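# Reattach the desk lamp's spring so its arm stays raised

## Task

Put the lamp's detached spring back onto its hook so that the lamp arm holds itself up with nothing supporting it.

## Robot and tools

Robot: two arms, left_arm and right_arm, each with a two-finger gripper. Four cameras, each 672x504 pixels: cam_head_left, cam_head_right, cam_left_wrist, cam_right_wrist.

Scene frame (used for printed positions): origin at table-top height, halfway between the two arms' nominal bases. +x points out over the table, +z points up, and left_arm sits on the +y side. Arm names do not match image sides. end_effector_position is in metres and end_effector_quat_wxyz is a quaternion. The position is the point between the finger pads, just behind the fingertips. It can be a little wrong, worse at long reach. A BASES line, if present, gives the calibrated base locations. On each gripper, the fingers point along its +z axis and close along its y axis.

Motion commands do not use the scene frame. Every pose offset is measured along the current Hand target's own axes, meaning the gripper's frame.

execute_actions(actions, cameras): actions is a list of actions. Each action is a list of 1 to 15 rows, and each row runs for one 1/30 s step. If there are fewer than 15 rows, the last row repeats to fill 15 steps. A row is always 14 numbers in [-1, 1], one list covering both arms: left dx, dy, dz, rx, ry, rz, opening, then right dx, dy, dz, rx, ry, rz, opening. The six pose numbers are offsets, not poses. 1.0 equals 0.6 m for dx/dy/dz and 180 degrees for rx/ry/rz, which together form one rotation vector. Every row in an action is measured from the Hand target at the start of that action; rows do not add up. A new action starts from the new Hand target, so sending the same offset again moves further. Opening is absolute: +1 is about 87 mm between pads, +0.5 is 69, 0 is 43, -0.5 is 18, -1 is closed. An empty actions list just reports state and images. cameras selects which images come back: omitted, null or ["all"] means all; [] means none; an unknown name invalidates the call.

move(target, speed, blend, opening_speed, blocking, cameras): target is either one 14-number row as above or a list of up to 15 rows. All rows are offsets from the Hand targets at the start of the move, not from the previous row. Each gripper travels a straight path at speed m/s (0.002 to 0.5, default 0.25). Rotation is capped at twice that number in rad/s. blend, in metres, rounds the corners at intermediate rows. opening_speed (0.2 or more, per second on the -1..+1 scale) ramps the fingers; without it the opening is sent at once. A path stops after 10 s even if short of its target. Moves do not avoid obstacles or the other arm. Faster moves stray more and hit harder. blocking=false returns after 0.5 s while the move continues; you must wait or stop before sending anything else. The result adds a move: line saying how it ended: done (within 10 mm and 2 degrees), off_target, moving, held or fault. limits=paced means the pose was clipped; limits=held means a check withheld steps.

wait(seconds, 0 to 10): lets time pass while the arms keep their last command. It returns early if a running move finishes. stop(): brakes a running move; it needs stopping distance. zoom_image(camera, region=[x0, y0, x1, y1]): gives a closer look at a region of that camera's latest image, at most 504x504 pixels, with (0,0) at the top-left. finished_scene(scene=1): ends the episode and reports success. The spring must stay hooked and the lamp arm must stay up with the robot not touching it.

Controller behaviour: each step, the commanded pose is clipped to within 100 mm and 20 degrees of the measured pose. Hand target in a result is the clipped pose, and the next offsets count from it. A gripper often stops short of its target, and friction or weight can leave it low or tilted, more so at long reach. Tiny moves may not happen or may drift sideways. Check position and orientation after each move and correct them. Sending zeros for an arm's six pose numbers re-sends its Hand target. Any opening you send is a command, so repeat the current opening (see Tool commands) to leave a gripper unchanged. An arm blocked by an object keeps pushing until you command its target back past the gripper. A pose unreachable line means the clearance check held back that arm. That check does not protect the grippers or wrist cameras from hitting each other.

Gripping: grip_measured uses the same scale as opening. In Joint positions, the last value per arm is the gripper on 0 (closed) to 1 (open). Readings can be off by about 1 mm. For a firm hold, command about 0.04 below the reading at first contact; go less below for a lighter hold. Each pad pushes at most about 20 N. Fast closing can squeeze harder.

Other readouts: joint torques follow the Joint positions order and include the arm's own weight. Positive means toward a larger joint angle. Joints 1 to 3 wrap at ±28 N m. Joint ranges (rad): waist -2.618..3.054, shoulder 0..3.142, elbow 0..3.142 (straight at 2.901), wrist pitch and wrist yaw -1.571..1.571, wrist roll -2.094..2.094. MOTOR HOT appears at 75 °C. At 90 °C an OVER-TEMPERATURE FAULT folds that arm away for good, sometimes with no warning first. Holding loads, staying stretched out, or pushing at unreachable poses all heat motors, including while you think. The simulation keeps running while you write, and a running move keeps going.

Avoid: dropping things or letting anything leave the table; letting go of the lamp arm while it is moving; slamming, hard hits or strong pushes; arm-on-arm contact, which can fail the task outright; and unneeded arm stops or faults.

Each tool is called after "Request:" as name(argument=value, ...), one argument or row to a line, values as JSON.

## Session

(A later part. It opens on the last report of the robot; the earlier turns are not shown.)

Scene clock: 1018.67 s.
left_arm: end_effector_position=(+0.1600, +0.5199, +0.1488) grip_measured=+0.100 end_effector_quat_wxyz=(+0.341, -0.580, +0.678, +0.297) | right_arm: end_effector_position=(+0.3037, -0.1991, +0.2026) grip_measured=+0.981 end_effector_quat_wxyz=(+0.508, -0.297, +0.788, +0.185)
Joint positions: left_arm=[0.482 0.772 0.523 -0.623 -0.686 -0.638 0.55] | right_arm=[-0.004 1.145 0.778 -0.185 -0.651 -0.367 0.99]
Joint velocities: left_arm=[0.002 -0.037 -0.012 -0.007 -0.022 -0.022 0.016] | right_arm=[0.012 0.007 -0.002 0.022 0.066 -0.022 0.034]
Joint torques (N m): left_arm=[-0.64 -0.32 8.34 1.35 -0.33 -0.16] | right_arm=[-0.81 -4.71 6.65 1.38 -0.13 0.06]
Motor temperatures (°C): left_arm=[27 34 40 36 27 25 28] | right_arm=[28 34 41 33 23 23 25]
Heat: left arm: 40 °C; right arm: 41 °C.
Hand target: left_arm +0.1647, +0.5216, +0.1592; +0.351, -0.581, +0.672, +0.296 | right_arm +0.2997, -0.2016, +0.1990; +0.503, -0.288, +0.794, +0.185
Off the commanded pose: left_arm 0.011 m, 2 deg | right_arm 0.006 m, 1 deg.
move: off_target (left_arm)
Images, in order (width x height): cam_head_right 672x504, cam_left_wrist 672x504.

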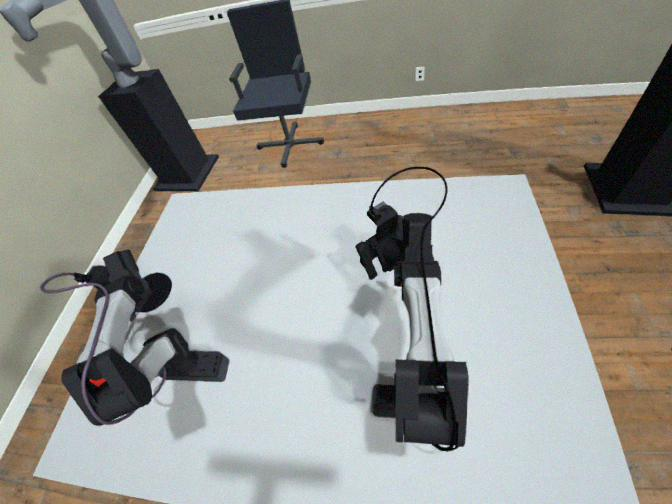

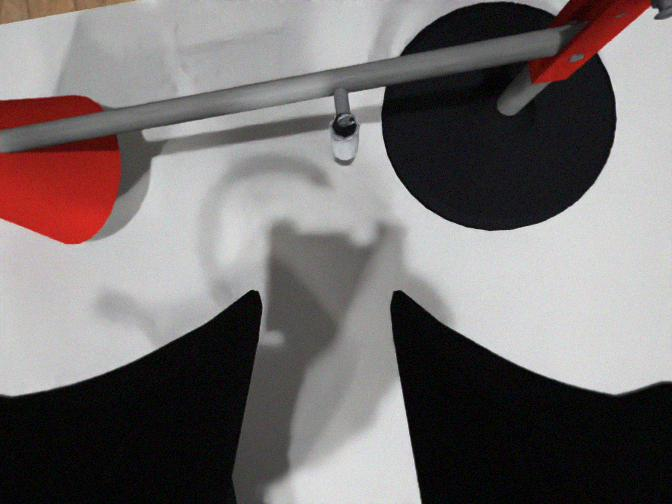

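Request:
move(
  target=[-0.2022, -0.0985, 0.0007, 0.1704, 0.0675, 0.1516, 0.1, 0, 0, 0, 0, 0, 0, 1],
  speed=0.2,
  cameras=["cam_left_wrist", "cam_head_right"],
)

Scene clock: 1042.53 s.
left_arm: end_effector_position=(+0.2330, +0.5792, +0.2494) grip_measured=+0.100 end_effector_quat_wxyz=(+0.332, -0.327, +0.877, +0.119) | right_arm: end_effector_position=(+0.3037, -0.1991, +0.2026) grip_measured=+0.981 end_effector_quat_wxyz=(+0.508, -0.297, +0.788, +0.185)
Joint positions: left_arm=[0.893 1.25 1.224 -0.837 0.151 0.162 0.55] | right_arm=[-0.004 1.145 0.778 -0.185 -0.651 -0.367 0.99]
Joint velocities: left_arm=[-0.012 0.002 -0.007 0.022 -0.007 0.007 0.009] | right_arm=[-0.002 -0.022 -0.022 -0.051 -0.007 0.007 0.003]
Joint torques (N m): left_arm=[0.91 -2.95 8.17 1.47 0.12 -0.04] | right_arm=[-0.83 -4.74 6.64 1.38 -0.13 0.06]
Motor temperatures (°C): left_arm=[27 33 42 34 27 25 28] | right_arm=[28 34 41 33 23 23 25]
Heat: left arm: 42 °C; right arm: 41 °C.
Hand target: left_arm +0.2341, +0.5835, +0.2576; +0.339, -0.324, +0.875, +0.122 | right_arm +0.2997, -0.2016, +0.1990; +0.503, -0.288, +0.794, +0.185
Off the commanded pose: left_arm 0.010 m, 1 deg | right_arm 0.006 m, 1 deg.
move: done
Images, in order (width x height): cam_head_right 672x504, cam_left_wrist 672x504.

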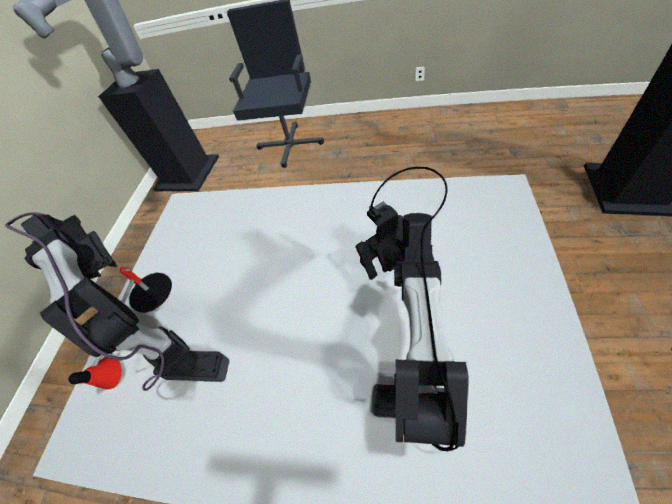

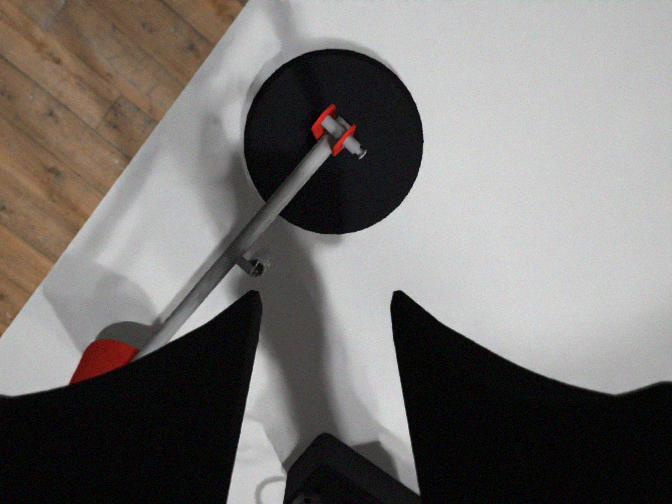

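Request:
move(
  target=[0.0927, 0.1083, 0.0818, 0.1462, 0.0117, 0.1676, 0.1, 0, 0, 0, 0, 0, 0, 1],
  speed=0.2,
  cameras=["cam_left_wrist", "cam_head_right"],
)

Scene clock: 1076.53 s.
left_arm: end_effector_position=(+0.1828, +0.6244, +0.1785) grip_measured=+0.100 end_effector_quat_wxyz=(+0.338, -0.010, +0.941, -0.002) | right_arm: end_effector_position=(+0.3037, -0.1991, +0.2026) grip_measured=+0.981 end_effector_quat_wxyz=(+0.508, -0.297, +0.788, +0.185)
Joint positions: left_arm=[1.281 1.599 1.312 -1.078 0.663 1.228 0.55] | right_arm=[-0.004 1.145 0.778 -0.185 -0.651 -0.367 0.99]
Joint velocities: left_arm=[-0.007 0.007 -0.002 -0.051 -0.007 -0.007 0.004] | right_arm=[-0.032 -0.022 -0.002 0.022 0.007 0.007 -0.029]
Joint torques (N m): left_arm=[0.79 -4.89 7.46 0.58 0.42 -0.02] | right_arm=[-0.81 -4.72 6.64 1.37 -0.12 0.07]
Motor temperatures (°C): left_arm=[27 33 43 34 27 25 28] | right_arm=[28 34 41 33 23 23 25]
Heat: left arm: 43 °C; right arm: 41 °C.
Hand target: left_arm +0.1830, +0.6294, +0.1840; +0.342, -0.008, +0.939, +0.002 | right_arm +0.2997, -0.2016, +0.1990; +0.503, -0.288, +0.794, +0.185
Off the commanded pose: left_arm 0.007 m, 1 deg | right_arm 0.006 m, 1 deg.
move: done
Images, in order (width x height): cam_head_right 672x504, cam_left_wrist 672x504.

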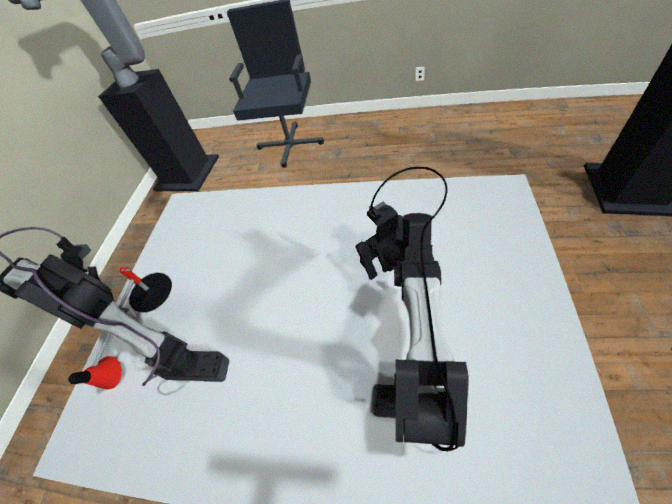

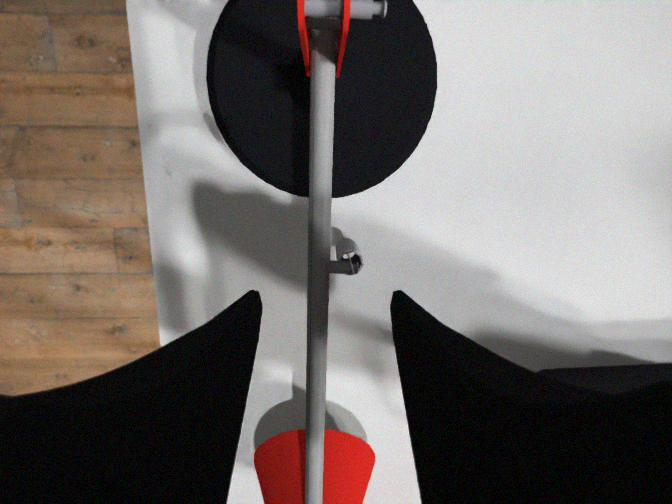

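Request:
move(
  target=[0.0035, 0.0085, 0.0948, 0, 0, 0, 0.1, 0, 0, 0, 0, 0, 0, 1],
  speed=0.12,
  cameras=["cam_left_wrist"],
)

Scene clock: 1094.20 s.
left_arm: end_effector_position=(+0.2152, +0.6319, +0.1396) grip_measured=+0.100 end_effector_quat_wxyz=(+0.343, -0.009, +0.939, -0.003) | right_arm: end_effector_position=(+0.3037, -0.1991, +0.2026) grip_measured=+0.981 end_effector_quat_wxyz=(+0.508, -0.297, +0.788, +0.185)
Joint positions: left_arm=[1.192 1.662 1.215 -0.849 0.652 1.117 0.55] | right_arm=[-0.004 1.145 0.778 -0.185 -0.651 -0.367 0.99]
Joint velocities: left_arm=[0.002 -0.002 -0.007 -0.022 0.007 -0.022 -0.006] | right_arm=[-0.017 -0.012 -0.002 -0.037 -0.081 -0.051 -0.013]
Joint torques (N m): left_arm=[-0.47 -5.65 5.33 1 0.27 -0.16] | right_arm=[-0.81 -4.72 6.64 1.38 -0.13 0.07]
Motor temperatures (°C): left_arm=[27 33 44 32 27 25 28] | right_arm=[28 34 41 33 23 23 25]
Heat: left arm: 44 °C; right arm: 41 °C.
Hand target: left_arm +0.2176, +0.6344, +0.1384; +0.343, -0.007, +0.939, +0.001 | right_arm +0.2997, -0.2016, +0.1990; +0.503, -0.288, +0.794, +0.185
Off the commanded pose: left_arm 0.004 m, 1 deg | right_arm 0.006 m, 1 deg.
move: done
Images, in order (width x height): cam_left_wrist 672x504.

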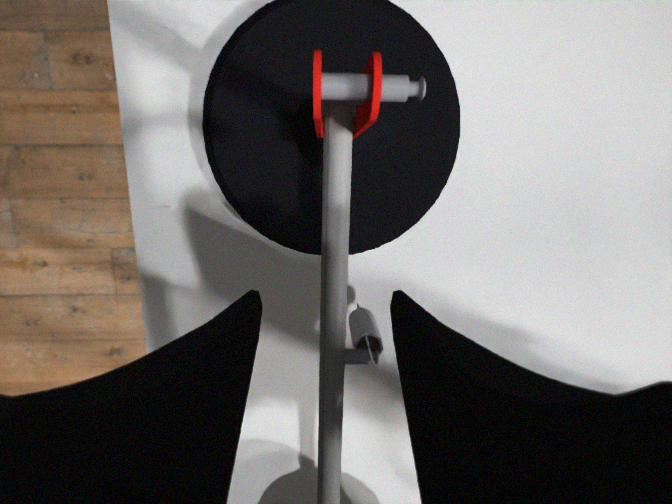

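Request:
move(
  target=[0.0098, -0.0073, 0.0982, 0, 0, 0, 0.1, 0, 0, 0, 0, 0, 0, 1],
  speed=0.08,
  cameras=["cam_left_wrist", "cam_head_right"],
)

Scene clock: 1103.50 s.
left_arm: end_effector_position=(+0.2478, +0.6279, +0.0903) grip_measured=+0.100 end_effector_quat_wxyz=(+0.342, -0.009, +0.940, -0.004) | right_arm: end_effector_position=(+0.3037, -0.1991, +0.2026) grip_measured=+0.981 end_effector_quat_wxyz=(+0.508, -0.297, +0.788, +0.185)
Joint positions: left_arm=[1.091 1.737 1.089 -0.579 0.621 0.999 0.55] | right_arm=[-0.004 1.145 0.778 -0.185 -0.651 -0.367 0.99]
Joint velocities: left_arm=[-0.017 -0.007 -0.012 0.081 0.11 0.022 0.006] | right_arm=[0.007 0.017 -0.002 0.007 0.022 -0.081 -0.008]
Joint torques (N m): left_arm=[-0.5 -5.91 5.16 1.13 0.25 -0.16] | right_arm=[-0.79 -4.72 6.65 1.38 -0.13 0.06]
Motor temperatures (°C): left_arm=[27 34 44 32 27 25 27] | right_arm=[28 33 41 33 23 23 25]
Heat: left arm: 44 °C; right arm: 41 °C.
Hand target: left_arm +0.2506, +0.6299, +0.0888; +0.342, -0.007, +0.939, +0.000 | right_arm +0.2997, -0.2016, +0.1990; +0.503, -0.288, +0.794, +0.185
Off the commanded pose: left_arm 0.004 m, 1 deg | right_arm 0.006 m, 1 deg.
move: done
Images, in order (width x height): cam_head_right 672x504, cam_left_wrist 672x504.

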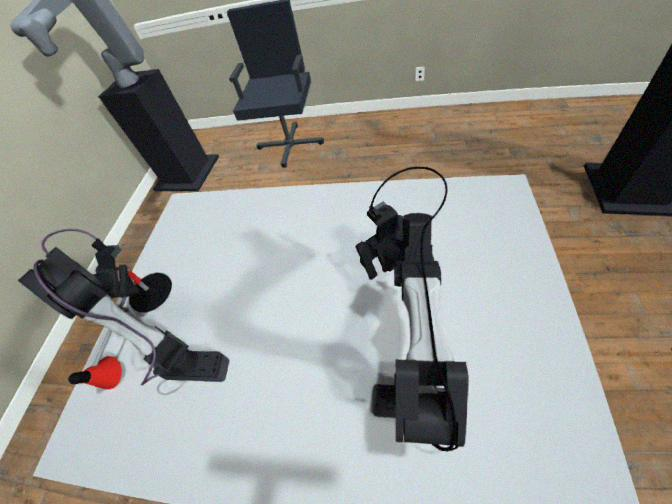

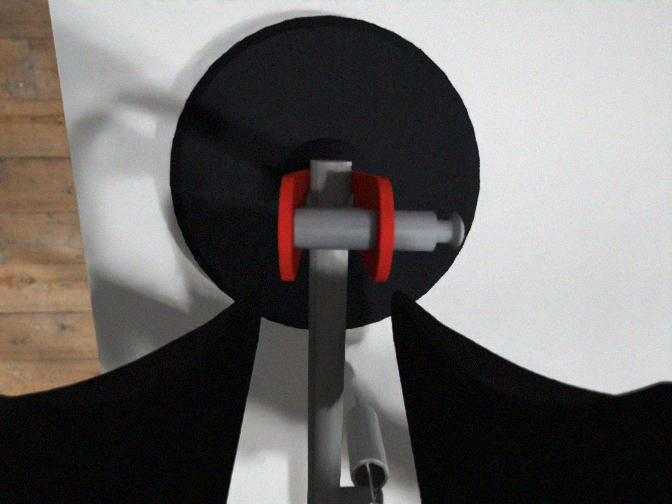

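Request:
move(
  target=[0, 0, 0, 0, 0, 0, -0.74, 0, 0, 0, 0, 0, 0, 1],
  speed=0.08,
  opening_speed=0.6,
  cameras=["cam_left_wrist"],
)

Scene clock: 1110.33 s.
left_arm: end_effector_position=(+0.2477, +0.6278, +0.0903) grip_measured=-0.642 end_effector_quat_wxyz=(+0.342, -0.010, +0.940, -0.004) | right_arm: end_effector_position=(+0.3037, -0.1991, +0.2026) grip_measured=+0.981 end_effector_quat_wxyz=(+0.508, -0.297, +0.788, +0.185)
Joint positions: left_arm=[1.091 1.737 1.089 -0.58 0.621 0.998 0.179] | right_arm=[-0.004 1.145 0.778 -0.185 -0.651 -0.367 0.99]
Joint velocities: left_arm=[-0.002 -0.012 -0.002 -0.037 -0.007 -0.007 0.005] | right_arm=[0.007 0.012 -0.002 -0.007 -0.081 0.007 -0.018]
Joint torques (N m): left_arm=[-0.49 -5.9 5.16 1.12 0.25 -0.15] | right_arm=[-0.81 -4.71 6.64 1.38 -0.13 0.07]
Motor temperatures (°C): left_arm=[27 34 43 32 27 25 27] | right_arm=[28 33 41 33 23 23 25]
Heat: left arm: 43 °C; right arm: 41 °C.
Hand target: left_arm +0.2505, +0.6300, +0.0888; +0.343, -0.008, +0.939, +0.001 | right_arm +0.2997, -0.2016, +0.1990; +0.503, -0.288, +0.794, +0.185
Off the commanded pose: left_arm 0.004 m, 1 deg | right_arm 0.006 m, 1 deg.
move: done
Images, in order (width x height): cam_left_wrist 672x504.

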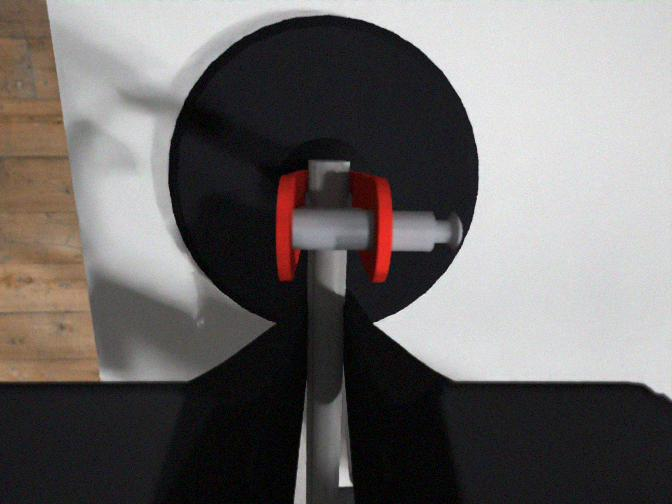

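Request:
move(
  target=[-0.1273, -0.0027, 0.107, 0, 0, 0, -0.74, 0, 0, 0, 0, 0, 0, 1],
  speed=0.07,
  cameras=["cam_left_wrist", "cam_head_right"],
)

Scene clock: 1115.43 s.
left_arm: end_effector_position=(+0.3233, +0.6251, +0.0875) grip_measured=-0.644 end_effector_quat_wxyz=(+0.313, -0.029, +0.949, -0.006) | right_arm: end_effector_position=(+0.3037, -0.1991, +0.2026) grip_measured=+0.981 end_effector_quat_wxyz=(+0.508, -0.297, +0.788, +0.185)
Joint positions: left_arm=[0.874 1.869 1.252 -0.523 0.485 0.742 0.178] | right_arm=[-0.004 1.145 0.778 -0.185 -0.651 -0.367 0.99]
Joint velocities: left_arm=[-0.012 0.007 0.007 -0.066 0.037 -0.007 -0.002] | right_arm=[-0.012 0.017 -0.002 0.007 0.037 -0.037 0.008]
Joint torques (N m): left_arm=[-2.95 -5.01 6.82 1.85 0.54 -0.19] | right_arm=[-0.84 -4.72 6.63 1.37 -0.13 0.06]
Motor temperatures (°C): left_arm=[27 34 42 32 27 25 28] | right_arm=[28 33 41 33 23 23 25]
Heat: left arm: 42 °C; right arm: 41 °C.
Hand target: left_arm +0.3508, +0.6280, +0.0870; +0.342, -0.007, +0.940, -0.001 | right_arm +0.2997, -0.2016, +0.1990; +0.503, -0.288, +0.794, +0.185
Off the commanded pose: left_arm 0.027 m, 4 deg | right_arm 0.006 m, 1 deg.
move: off_target (left_arm)
Images, in order (width x height): cam_head_right 672x504, cam_left_wrist 672x504.

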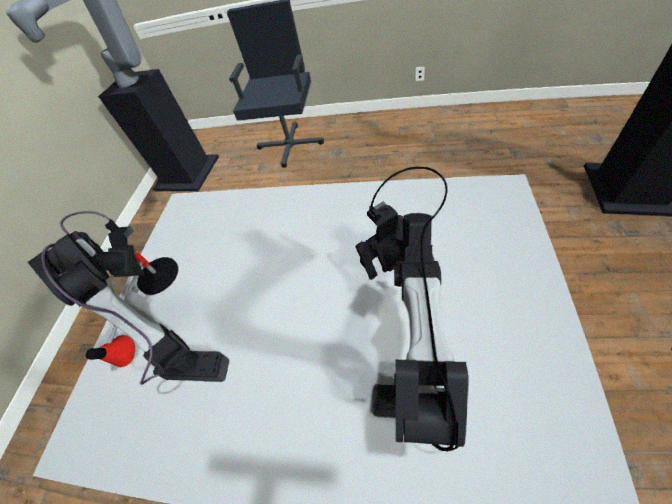

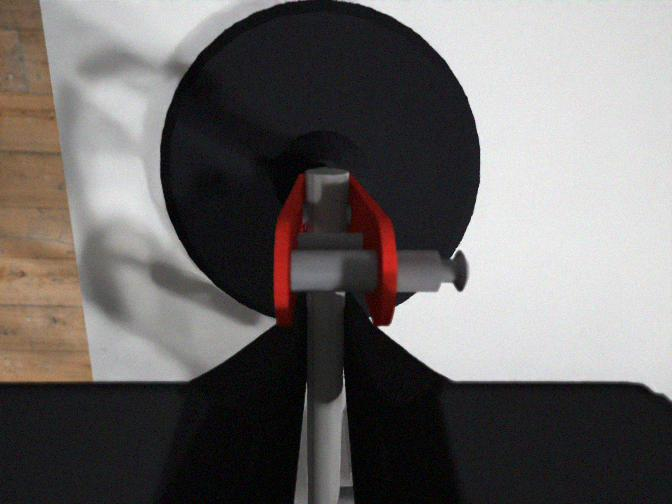

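Request:
move(
  target=[-0.1273, -0.0027, 0.107, 0, 0, 0, -0.74, 0, 0, 0, 0, 0, 0, 1],
  speed=0.07,
  cameras=["cam_left_wrist", "cam_head_right"],
)

Scene clock: 1125.47 s.
left_arm: end_effector_position=(+0.4240, +0.6298, +0.0885) grip_measured=-0.644 end_effector_quat_wxyz=(+0.318, -0.028, +0.948, -0.003) | right_arm: end_effector_position=(+0.3037, -0.1991, +0.2026) grip_measured=+0.981 end_effector_quat_wxyz=(+0.508, -0.297, +0.788, +0.185)
Joint positions: left_arm=[0.697 2.104 1.582 -0.53 0.407 0.567 0.178] | right_arm=[-0.004 1.145 0.778 -0.185 -0.651 -0.367 0.99]
Joint velocities: left_arm=[0.012 -0.017 -0.007 -0.051 0.037 0.007 -0.002] | right_arm=[0.002 -0.012 -0.002 -0.007 0.022 0.051 0.003]
Joint torques (N m): left_arm=[-2.85 -6.52 7.32 1.9 0.4 -0.14] | right_arm=[-0.83 -4.71 6.63 1.38 -0.13 0.07]
Motor temperatures (°C): left_arm=[28 35 43 33 27 25 28] | right_arm=[28 33 41 33 23 23 25]
Heat: left arm: 43 °C; right arm: 41 °C.
Hand target: left_arm +0.4506, +0.6265, +0.0849; +0.342, -0.007, +0.940, -0.002 | right_arm +0.2997, -0.2016, +0.1990; +0.503, -0.288, +0.794, +0.185
Off the commanded pose: left_arm 0.027 m, 4 deg | right_arm 0.006 m, 1 deg.
move: off_target (left_arm)
Images, in order (width x height): cam_head_right 672x504, cam_left_wrist 672x504.

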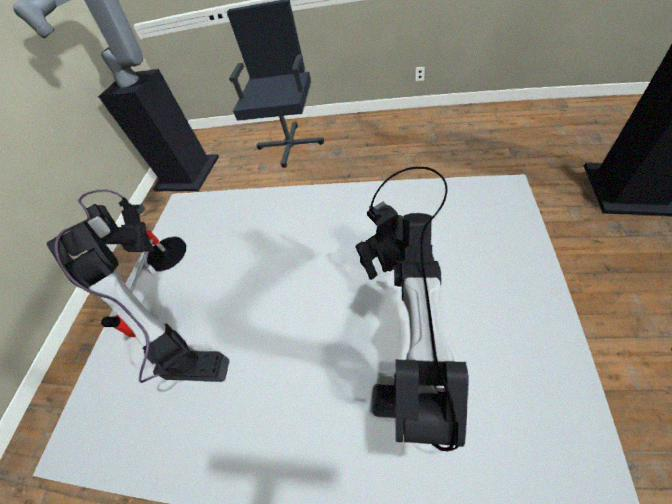

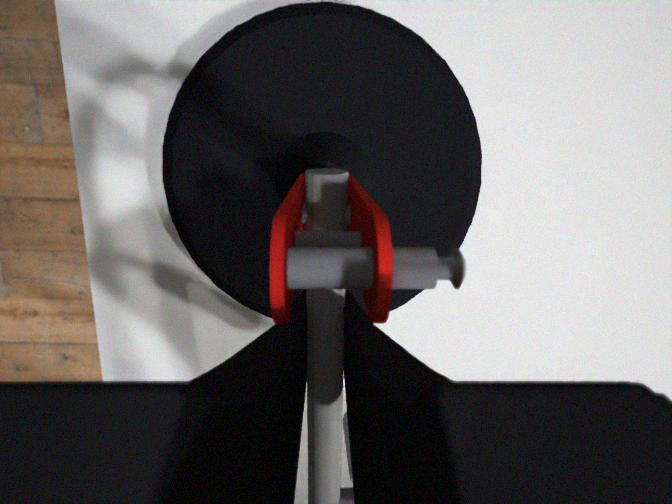

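Request:
move(
  target=[0.0029, -0.2, -0.0002, 0, 0, 0, -0.74, 0, 0, 0, 0, 0, 0, 1],
  speed=0.07,
  cameras=["cam_left_wrist", "cam_head_right"],
)

Scene clock: 1144.03 s.
left_arm: end_effector_position=(+0.4504, +0.5483, +0.0875) grip_measured=-0.645 end_effector_quat_wxyz=(+0.346, -0.023, +0.936, +0.057) | right_arm: end_effector_position=(+0.3037, -0.1991, +0.2026) grip_measured=+0.981 end_effector_quat_wxyz=(+0.508, -0.297, +0.788, +0.185)
Joint positions: left_arm=[0.467 1.921 1.251 -0.209 0.206 0.381 0.177] | right_arm=[-0.004 1.145 0.778 -0.185 -0.651 -0.367 0.99]
Joint velocities: left_arm=[0.002 0.012 -0.002 -0.037 0.051 0.007 -0.008] | right_arm=[-0.012 0.002 -0.017 0.022 0.022 -0.037 -0.018]
Joint torques (N m): left_arm=[-3.96 -9.47 4.05 1 0.87 -0.44] | right_arm=[-0.81 -4.74 6.64 1.38 -0.13 0.07]
Motor temperatures (°C): left_arm=[28 37 43 34 27 25 28] | right_arm=[28 33 41 33 23 23 25]
Heat: left arm: 43 °C; right arm: 41 °C.
Hand target: left_arm +0.4506, +0.5055, +0.0839; +0.341, -0.007, +0.940, -0.004 | right_arm +0.2997, -0.2016, +0.1990; +0.503, -0.288, +0.794, +0.185
Off the commanded pose: left_arm 0.042 m, 7 deg | right_arm 0.006 m, 1 deg.
move: off_target (left_arm)
Images, in order (width x height): cam_head_right 672x504, cam_left_wrist 672x504.

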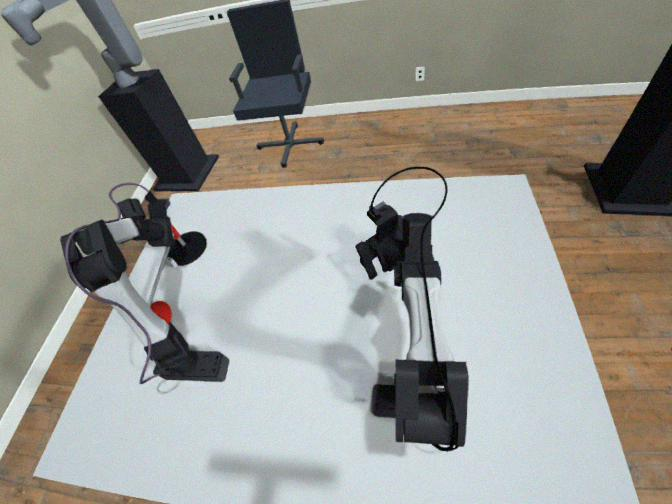

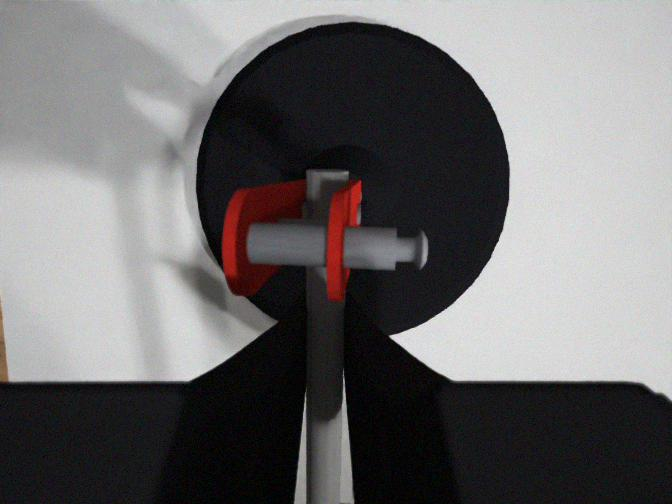

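Request:
move(
  target=[0.0029, -0.2, -0.0002, 0.0713, 0, 0.0852, -0.74, 0, 0, 0, 0, 0, 0, 1],
  speed=0.08,
  cameras=["cam_left_wrist", "cam_head_right"],
)

Scene clock: 1151.83 s.
left_arm: end_effector_position=(+0.4616, +0.4300, +0.0874) grip_measured=-0.646 end_effector_quat_wxyz=(+0.350, +0.120, +0.929, +0.004) | right_arm: end_effector_position=(+0.3037, -0.1991, +0.2026) grip_measured=+0.981 end_effector_quat_wxyz=(+0.508, -0.297, +0.788, +0.185)
Joint positions: left_arm=[0.227 1.83 1.132 -0.195 0.246 0.436 0.177] | right_arm=[-0.004 1.145 0.778 -0.185 -0.651 -0.367 0.99]
Joint velocities: left_arm=[0.002 -0.007 0.002 -0.037 -0.051 0.066 0.008] | right_arm=[-0.002 -0.012 -0.007 -0.007 -0.022 -0.051 0.008]
Joint torques (N m): left_arm=[-4.22 -8.51 4.23 0.85 1.11 -0.13] | right_arm=[-0.83 -4.72 6.63 1.38 -0.13 0.06]
Motor temperatures (°C): left_arm=[28 39 42 33 28 25 28] | right_arm=[28 33 41 33 23 23 25]
Heat: left arm: 42 °C; right arm: 41 °C.
Hand target: left_arm +0.4498, +0.3845, +0.0829; +0.335, +0.155, +0.927, -0.065 | right_arm +0.2997, -0.2016, +0.1990; +0.503, -0.288, +0.794, +0.185
Off the commanded pose: left_arm 0.046 m, 9 deg | right_arm 0.006 m, 1 deg.
move: off_target (left_arm)
Images, in order (width x height): cam_head_right 672x504, cam_left_wrist 672x504.

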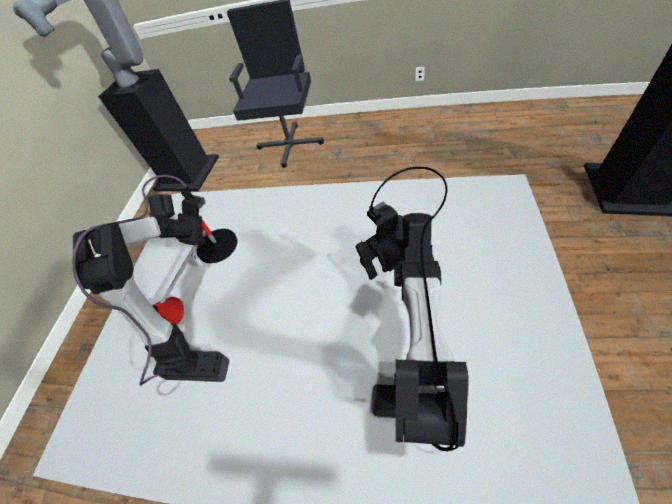

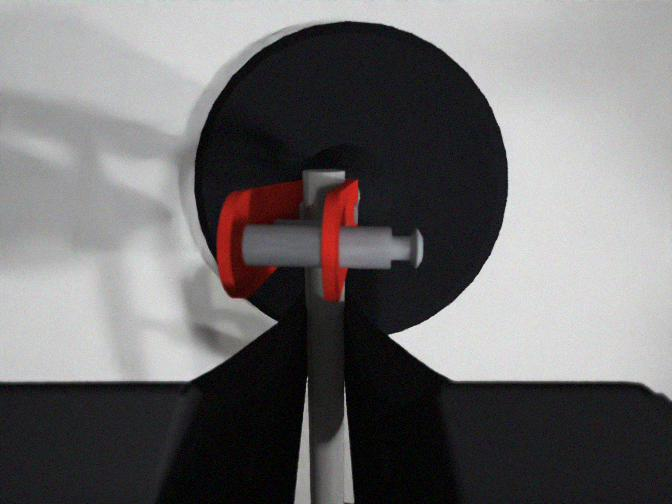

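Request:
move(
  target=[-0.0528, -0.2045, 0.0487, 0.0427, 0.0011, 0.0511, -0.74, 0, 0, 0, 0, 0, 0, 1],
  speed=0.08,
  cameras=["cam_left_wrist", "cam_head_right"],
)

Scene clock: 1161.33 s.
left_arm: end_effector_position=(+0.4628, +0.2907, +0.0873) grip_measured=-0.646 end_effector_quat_wxyz=(+0.342, +0.229, +0.911, -0.039) | right_arm: end_effector_position=(+0.3037, -0.1991, +0.2026) grip_measured=+0.981 end_effector_quat_wxyz=(+0.508, -0.297, +0.788, +0.185)
Joint positions: left_arm=[-0.109 1.81 1.109 -0.188 0.185 0.355 0.177] | right_arm=[-0.004 1.145 0.778 -0.185 -0.651 -0.367 0.99]
Joint velocities: left_arm=[-0.002 0.007 0.002 -0.022 -0.007 -0.007 -0.015] | right_arm=[0.017 -0.007 0.002 -0.051 0.007 -0.022 0.003]
Joint torques (N m): left_arm=[-3.93 -6.57 5.48 1.16 1 -0.36] | right_arm=[-0.84 -4.74 6.64 1.38 -0.13 0.07]
Motor temperatures (°C): left_arm=[28 40 41 32 28 25 28] | right_arm=[28 33 41 33 23 23 25]
Heat: left arm: 41 °C; right arm: 41 °C.
Hand target: left_arm +0.4489, +0.2531, +0.0805; +0.325, +0.251, +0.906, -0.101 | right_arm +0.2997, -0.2016, +0.1990; +0.503, -0.288, +0.794, +0.185
Off the commanded pose: left_arm 0.039 m, 8 deg | right_arm 0.006 m, 1 deg.
move: off_target (left_arm)
Images, in order (width x height): cam_head_right 672x504, cam_left_wrist 672x504.

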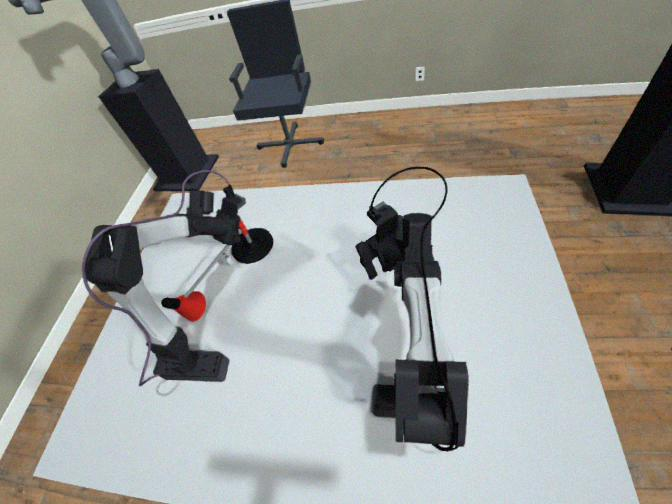

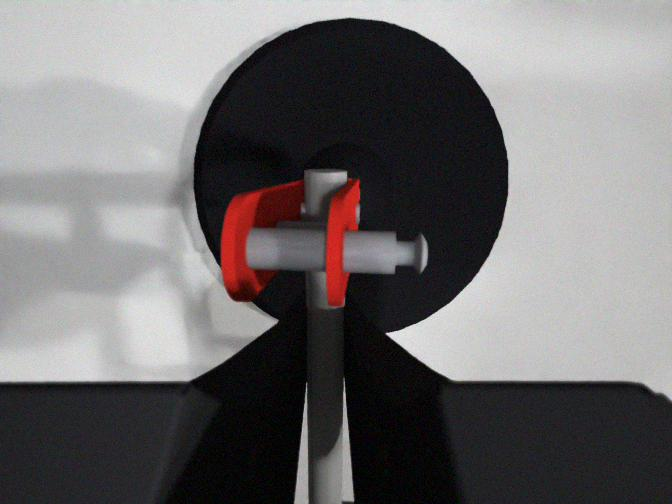

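Request:
move(
  target=[-0.0182, -0.237, 0.0212, 0, 0, 0, -0.74, 0, 0, 0, 0, 0, 0, 1],
  speed=0.08,
  cameras=["cam_left_wrist", "cam_head_right", "cam_head_left"],
)

Scene clock: 1174.07 s.
left_arm: end_effector_position=(+0.4131, +0.1508, +0.0869) grip_measured=-0.646 end_effector_quat_wxyz=(+0.352, +0.230, +0.906, -0.048) | right_arm: end_effector_position=(+0.3037, -0.1991, +0.2026) grip_measured=+0.981 end_effector_quat_wxyz=(+0.508, -0.297, +0.788, +0.185)
Joint positions: left_arm=[-0.528 1.765 1.034 -0.117 -0.07 0.034 0.177] | right_arm=[-0.004 1.145 0.778 -0.185 -0.651 -0.367 0.99]
Joint velocities: left_arm=[0.012 -0.012 0.002 -0.066 -0.007 -0.051 -0.005] | right_arm=[0.012 -0.017 0.002 -0.066 -0.066 0.037 -0.003]
Joint torques (N m): left_arm=[-3.79 -6.94 4.45 1.33 0.86 -0.49] | right_arm=[-0.83 -4.74 6.63 1.38 -0.13 0.07]
Motor temperatures (°C): left_arm=[28 39 42 32 29 25 28] | right_arm=[28 33 41 33 23 23 25]
Heat: left arm: 42 °C; right arm: 41 °C.
Hand target: left_arm +0.3874, +0.1217, +0.0780; +0.322, +0.251, +0.907, -0.102 | right_arm +0.2997, -0.2016, +0.1990; +0.503, -0.288, +0.794, +0.185
Off the commanded pose: left_arm 0.037 m, 7 deg | right_arm 0.006 m, 1 deg.
move: off_target (left_arm)
Images, in order (width x height): cam_head_left 672x504, cam_head_right 672x504, cam_left_wrist 672x504.

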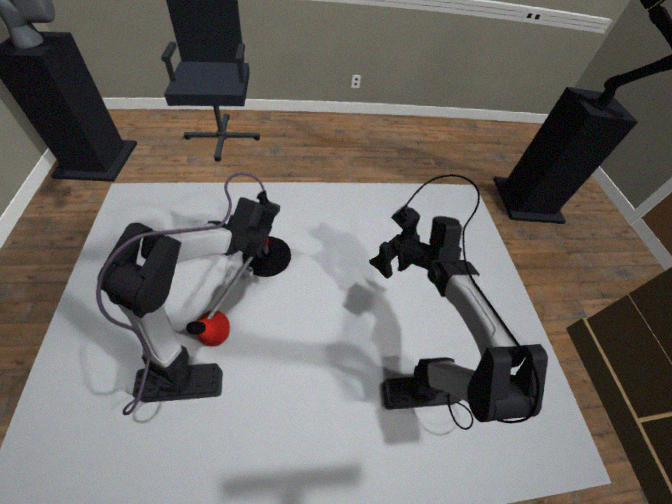

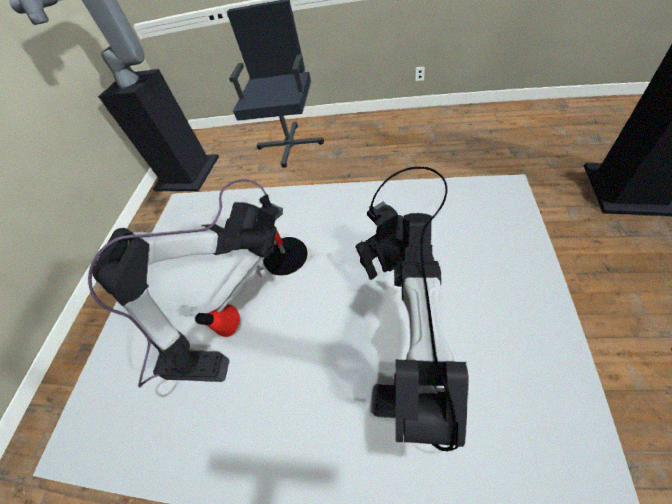

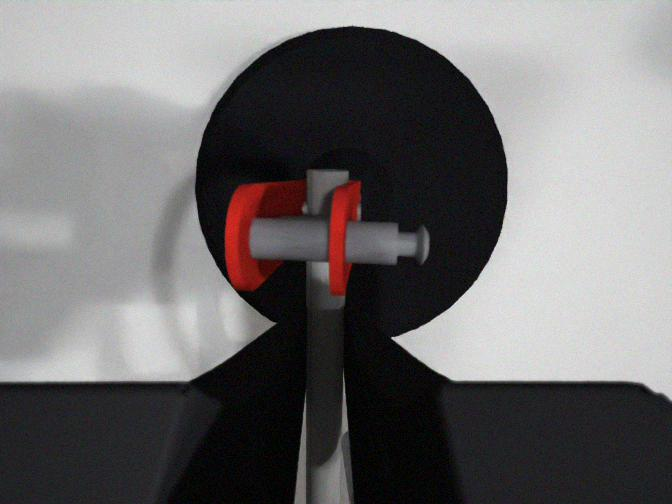

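Request:
move(
  target=[-0.0192, 0.0633, -0.0055, -0.0404, -0.0103, 0.001, -0.74, 0, 0, 0, 0, 0, 0, 1],
  speed=0.08,
  cameras=["cam_left_wrist"],
)

Scene clock: 1186.37 s.
left_arm: end_effector_position=(+0.4140, +0.1520, +0.0872) grip_measured=-0.646 end_effector_quat_wxyz=(+0.353, +0.230, +0.906, -0.044) | right_arm: end_effector_position=(+0.3037, -0.1991, +0.2026) grip_measured=+0.981 end_effector_quat_wxyz=(+0.508, -0.297, +0.788, +0.185)
Joint positions: left_arm=[-0.528 1.765 1.034 -0.116 -0.078 0.037 0.177] | right_arm=[-0.004 1.145 0.778 -0.185 -0.651 -0.367 0.99]
Joint velocities: left_arm=[-0.002 -0.002 -0.007 -0.022 0.007 -0.007 0.002] | right_arm=[0.002 0.002 0.022 -0.022 0.007 -0.11 0.003]
Joint torques (N m): left_arm=[0.12 -6.95 5.55 1.58 0.04 -0.13] | right_arm=[-0.81 -4.72 6.64 1.37 -0.12 0.07]
Motor temperatures (°C): left_arm=[28 40 41 32 29 25 28] | right_arm=[27 33 41 33 23 23 25]
Heat: left arm: 41 °C; right arm: 41 °C.
Hand target: left_arm +0.4135, +0.1506, +0.0875; +0.353, +0.230, +0.906, -0.048 | right_arm +0.2997, -0.2016, +0.1990; +0.503, -0.288, +0.794, +0.185
Off the commanded pose: left_arm 0.002 m, 0 deg | right_arm 0.006 m, 1 deg.
move: done
Images, in order (width x height): cam_left_wrist 672x504.

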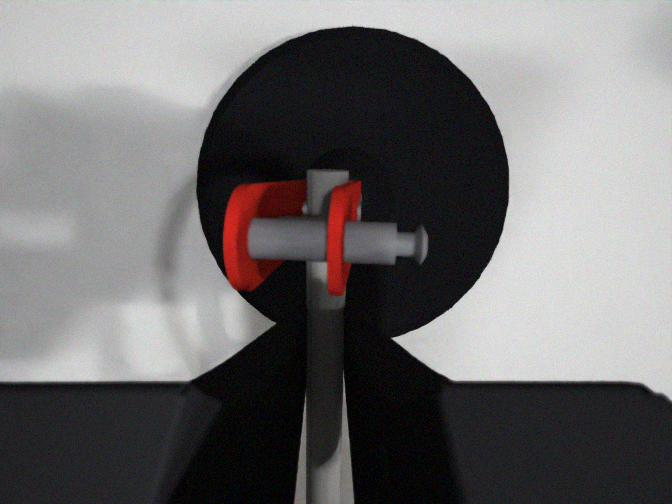

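Request:
move(
  target=[0, 0, 0, 0, 0, 0, 0.1, 0, 0, 0, 0, 0, 0, 1],
  speed=0.05,
  opening_speed=0.6,
  cameras=["cam_left_wrist"],
)

Request:
zoom_image(
  camera="cam_left_wrist",
  region=[200, 140, 480, 350],
)

Scene clock: 1194.97 s.
left_arm: end_effector_position=(+0.4139, +0.1518, +0.0872) grip_measured=+0.100 end_effector_quat_wxyz=(+0.353, +0.230, +0.906, -0.044) | right_arm: end_effector_position=(+0.3037, -0.1991, +0.2026) grip_measured=+0.981 end_effector_quat_wxyz=(+0.508, -0.297, +0.788, +0.185)
Joint positions: left_arm=[-0.528 1.765 1.034 -0.116 -0.077 0.037 0.55] | right_arm=[-0.004 1.145 0.778 -0.185 -0.651 -0.367 0.99]
Joint velocities: left_arm=[0.012 0.007 0.022 -0.037 0.007 0.007 0.006] | right_arm=[-0.007 0.002 0.012 -0.095 0.007 -0.007 -0.013]
Joint torques (N m): left_arm=[0.13 -6.97 5.53 1.57 0.02 -0.14] | right_arm=[-0.83 -4.71 6.63 1.38 -0.13 0.07]
Motor temperatures (°C): left_arm=[28 40 41 32 28 25 28] | right_arm=[27 33 41 33 23 23 25]
Heat: left arm: 41 °C; right arm: 41 °C.
Hand target: left_arm +0.4135, +0.1506, +0.0875; +0.353, +0.230, +0.906, -0.048 | right_arm +0.2997, -0.2016, +0.1990; +0.503, -0.288, +0.794, +0.185
Off the commanded pose: left_arm 0.001 m, 0 deg | right_arm 0.006 m, 1 deg.
move: done
Images, in order (width x height): cam_left_wrist 672x504.

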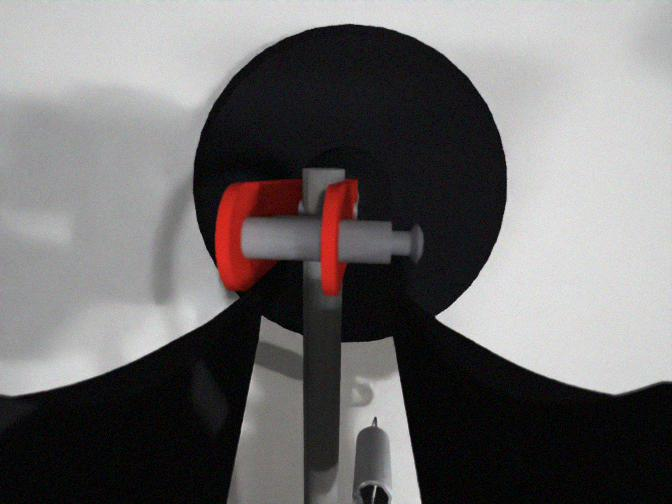

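Scaled by 1.800 from the camera's 672x504 image, which has a finer 960x720 frame.

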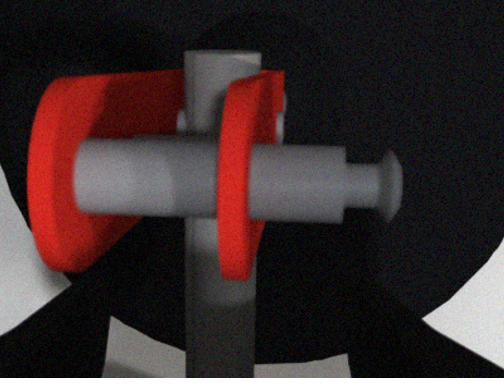

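Request:
move(
  target=[0, 0, -0.2, 0, 0, 0, 0.1, 0, 0, 0, 0, 0, 0, 1],
  speed=0.12,
  cameras=["cam_left_wrist", "cam_head_left"],
)

Scene clock: 1259.43 s.
left_arm: end_effector_position=(+0.3380, +0.1816, +0.1672) grip_measured=+0.100 end_effector_quat_wxyz=(+0.340, +0.232, +0.910, -0.045) | right_arm: end_effector_position=(+0.3037, -0.1991, +0.2026) grip_measured=+0.981 end_effector_quat_wxyz=(+0.508, -0.297, +0.788, +0.185)
Joint positions: left_arm=[-0.558 1.374 0.995 -0.496 -0.089 0.012 0.55] | right_arm=[-0.004 1.145 0.778 -0.185 -0.651 -0.367 0.99]
Joint velocities: left_arm=[-0.002 0.007 0.012 -0.007 0.007 -0.037 0.006] | right_arm=[-0.007 -0.002 0.002 -0.007 0.022 -0.095 -0.024]
Joint torques (N m): left_arm=[-0.65 -5.83 7.31 1.48 -0.11 -0.17] | right_arm=[-0.81 -4.72 6.61 1.37 -0.13 0.06]
Motor temperatures (°C): left_arm=[27 38 41 32 27 25 27] | right_arm=[27 33 41 33 23 23 25]
Heat: left arm: 41 °C; right arm: 41 °C.
Hand target: left_arm +0.3392, +0.1786, +0.1784; +0.353, +0.230, +0.906, -0.048 | right_arm +0.2997, -0.2016, +0.1990; +0.503, -0.288, +0.794, +0.185
Off the commanded pose: left_arm 0.010 m, 2 deg | right_arm 0.006 m, 1 deg.
move: done
Images, in order (width x height): cam_head_left 672x504, cam_left_wrist 672x504.

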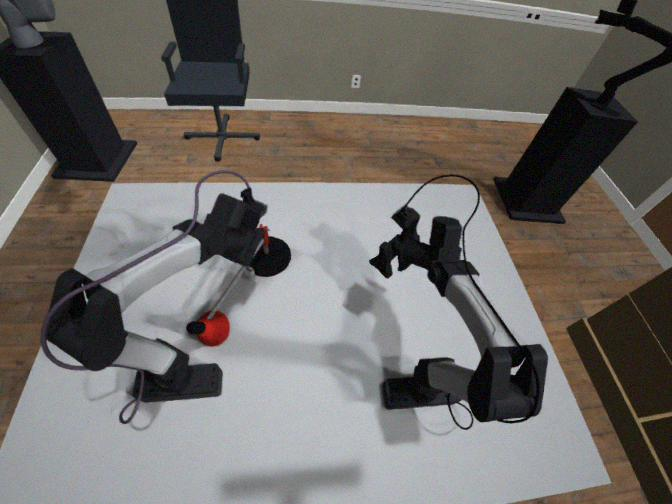

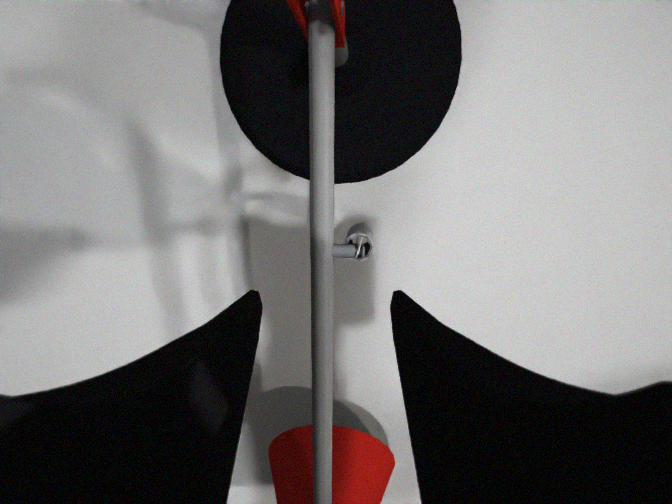

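Request:
zoom_image(
  camera="cam_head_left",
  region=[120, 200, 320, 420],
)

Scaled by 2.291 from the camera's 672x504 image, which has a finer 960x720 frame.

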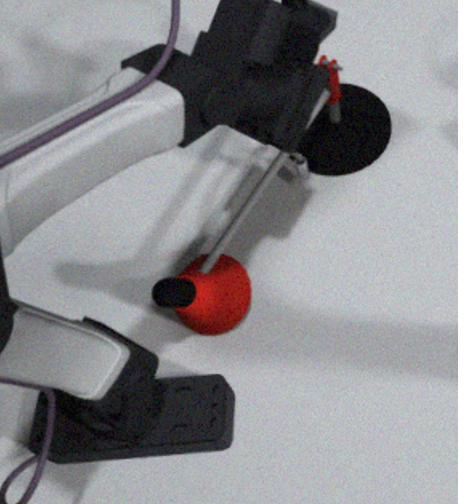

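Request:
move(
  target=[0.009, 0.0036, 0.11, 0.0183, 0.0067, -0.0156, 0.1, 0, 0, 0, 0, 0, 0, 1],
  speed=0.1,
  cameras=["cam_left_wrist"],
)

Scene clock: 1400.43 s.
left_arm: end_effector_position=(+0.3723, +0.1685, +0.1234) grip_measured=+0.100 end_effector_quat_wxyz=(+0.327, +0.222, +0.916, -0.076) | right_arm: end_effector_position=(+0.3037, -0.1991, +0.2026) grip_measured=+0.981 end_effector_quat_wxyz=(+0.508, -0.297, +0.788, +0.185)
Joint positions: left_arm=[-0.502 1.565 0.995 -0.316 0 0.011 0.55] | right_arm=[-0.004 1.145 0.778 -0.185 -0.651 -0.367 0.99]
Joint velocities: left_arm=[0.002 -0.017 -0.002 -0.022 -0.051 -0.037 -0.004] | right_arm=[-0.022 0.002 0.002 0.007 0.022 -0.081 -0.003]
Joint torques (N m): left_arm=[0.79 -5.31 5.97 1.75 0.06 -0.12] | right_arm=[-0.81 -4.74 6.64 1.38 -0.12 0.06]
Motor temperatures (°C): left_arm=[27 36 44 32 27 25 27] | right_arm=[27 32 41 33 23 23 25]
Heat: left arm: 44 °C; right arm: 41 °C.
Hand target: left_arm +0.3776, +0.1675, +0.1251; +0.335, +0.218, +0.913, -0.080 | right_arm +0.2997, -0.2016, +0.1990; +0.503, -0.288, +0.794, +0.185
Off the commanded pose: left_arm 0.006 m, 1 deg | right_arm 0.006 m, 1 deg.
move: done
Images, in order (width x height): cam_left_wrist 672x504.

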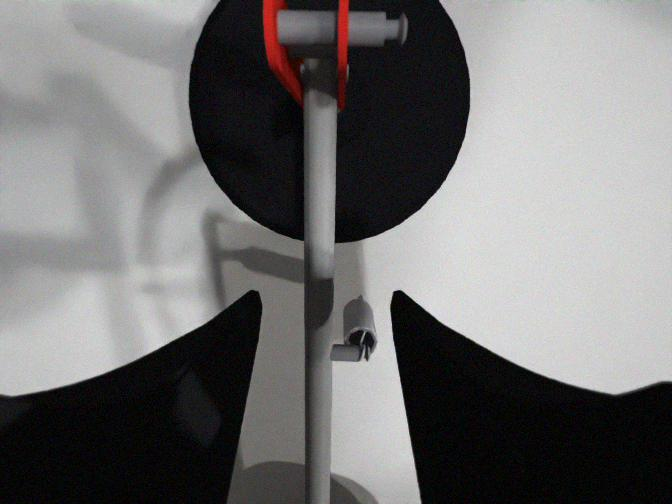

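Request:
move(
  target=[0.0028, 0.01, 0.0787, 0, 0, 0, 0.1, 0, 0, 0, 0, 0, 0, 1],
  speed=0.1,
  cameras=["cam_left_wrist"],
)

Scene clock: 1407.30 s.
left_arm: end_effector_position=(+0.3950, +0.1631, +0.0803) grip_measured=+0.100 end_effector_quat_wxyz=(+0.319, +0.219, +0.919, -0.076) | right_arm: end_effector_position=(+0.3037, -0.1991, +0.2026) grip_measured=+0.981 end_effector_quat_wxyz=(+0.508, -0.297, +0.788, +0.185)
Joint positions: left_arm=[-0.484 1.729 0.995 -0.169 0.013 0.017 0.55] | right_arm=[-0.004 1.145 0.778 -0.185 -0.651 -0.367 0.99]
Joint velocities: left_arm=[0.017 0.012 -0.032 0.007 -0.007 -0.037 -0.023] | right_arm=[-0.007 -0.037 -0.007 0.022 0.051 0.081 -0.018]
Joint torques (N m): left_arm=[0.87 -6.13 7.1 1.71 0.06 -0.03] | right_arm=[-0.83 -4.72 6.64 1.38 -0.13 0.06]
Motor temperatures (°C): left_arm=[27 36 44 32 27 25 27] | right_arm=[27 32 41 33 23 23 25]
Heat: left arm: 44 °C; right arm: 41 °C.
Hand target: left_arm +0.4065, +0.1604, +0.0875; +0.335, +0.218, +0.913, -0.080 | right_arm +0.2997, -0.2016, +0.1990; +0.503, -0.288, +0.794, +0.185
Off the commanded pose: left_arm 0.014 m, 2 deg | right_arm 0.006 m, 1 deg.
move: off_target (left_arm)
Images, in order (width x height): cam_left_wrist 672x504.

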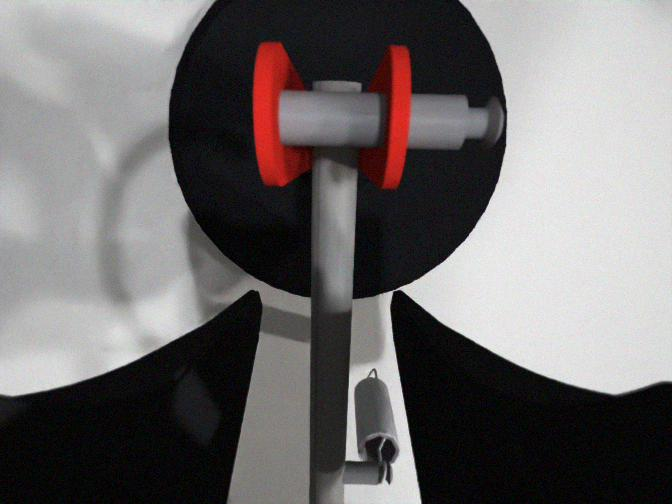

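Request:
move(
  target=[-0.015, 0.003, 0.011, 0, 0, 0, 0.1, 0, 0, 0, 0, 0, 0, 1],
  speed=0.06,
  cameras=["cam_left_wrist"],
)

Scene clock: 1414.97 s.
left_arm: end_effector_position=(+0.4063, +0.1593, +0.0813) grip_measured=+0.100 end_effector_quat_wxyz=(+0.322, +0.219, +0.918, -0.076) | right_arm: end_effector_position=(+0.3037, -0.1991, +0.2026) grip_measured=+0.981 end_effector_quat_wxyz=(+0.508, -0.297, +0.788, +0.185)
Joint positions: left_arm=[-0.48 1.765 1.038 -0.169 0.015 0.02 0.55] | right_arm=[-0.004 1.145 0.778 -0.185 -0.651 -0.367 0.99]
Joint velocities: left_arm=[0.002 -0.002 -0.002 -0.022 0.066 -0.037 -0.011] | right_arm=[0.002 0.017 -0.002 -0.022 0.022 0.037 0.003]
Joint torques (N m): left_arm=[0.88 -6.19 7.62 1.61 0.07 -0.03] | right_arm=[-0.81 -4.74 6.64 1.37 -0.13 0.06]
Motor temperatures (°C): left_arm=[27 37 45 33 27 25 27] | right_arm=[27 32 41 33 23 23 25]
Heat: left arm: 45 °C; right arm: 41 °C.
Hand target: left_arm +0.4173, +0.1570, +0.0883; +0.336, +0.218, +0.913, -0.080 | right_arm +0.2997, -0.2016, +0.1990; +0.503, -0.288, +0.794, +0.185
Off the commanded pose: left_arm 0.013 m, 2 deg | right_arm 0.006 m, 1 deg.
move: off_target (left_arm)
Images, in order (width x height): cam_left_wrist 672x504.

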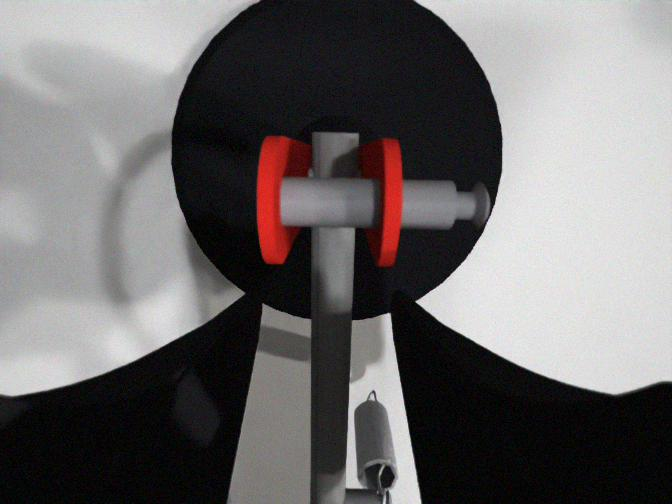

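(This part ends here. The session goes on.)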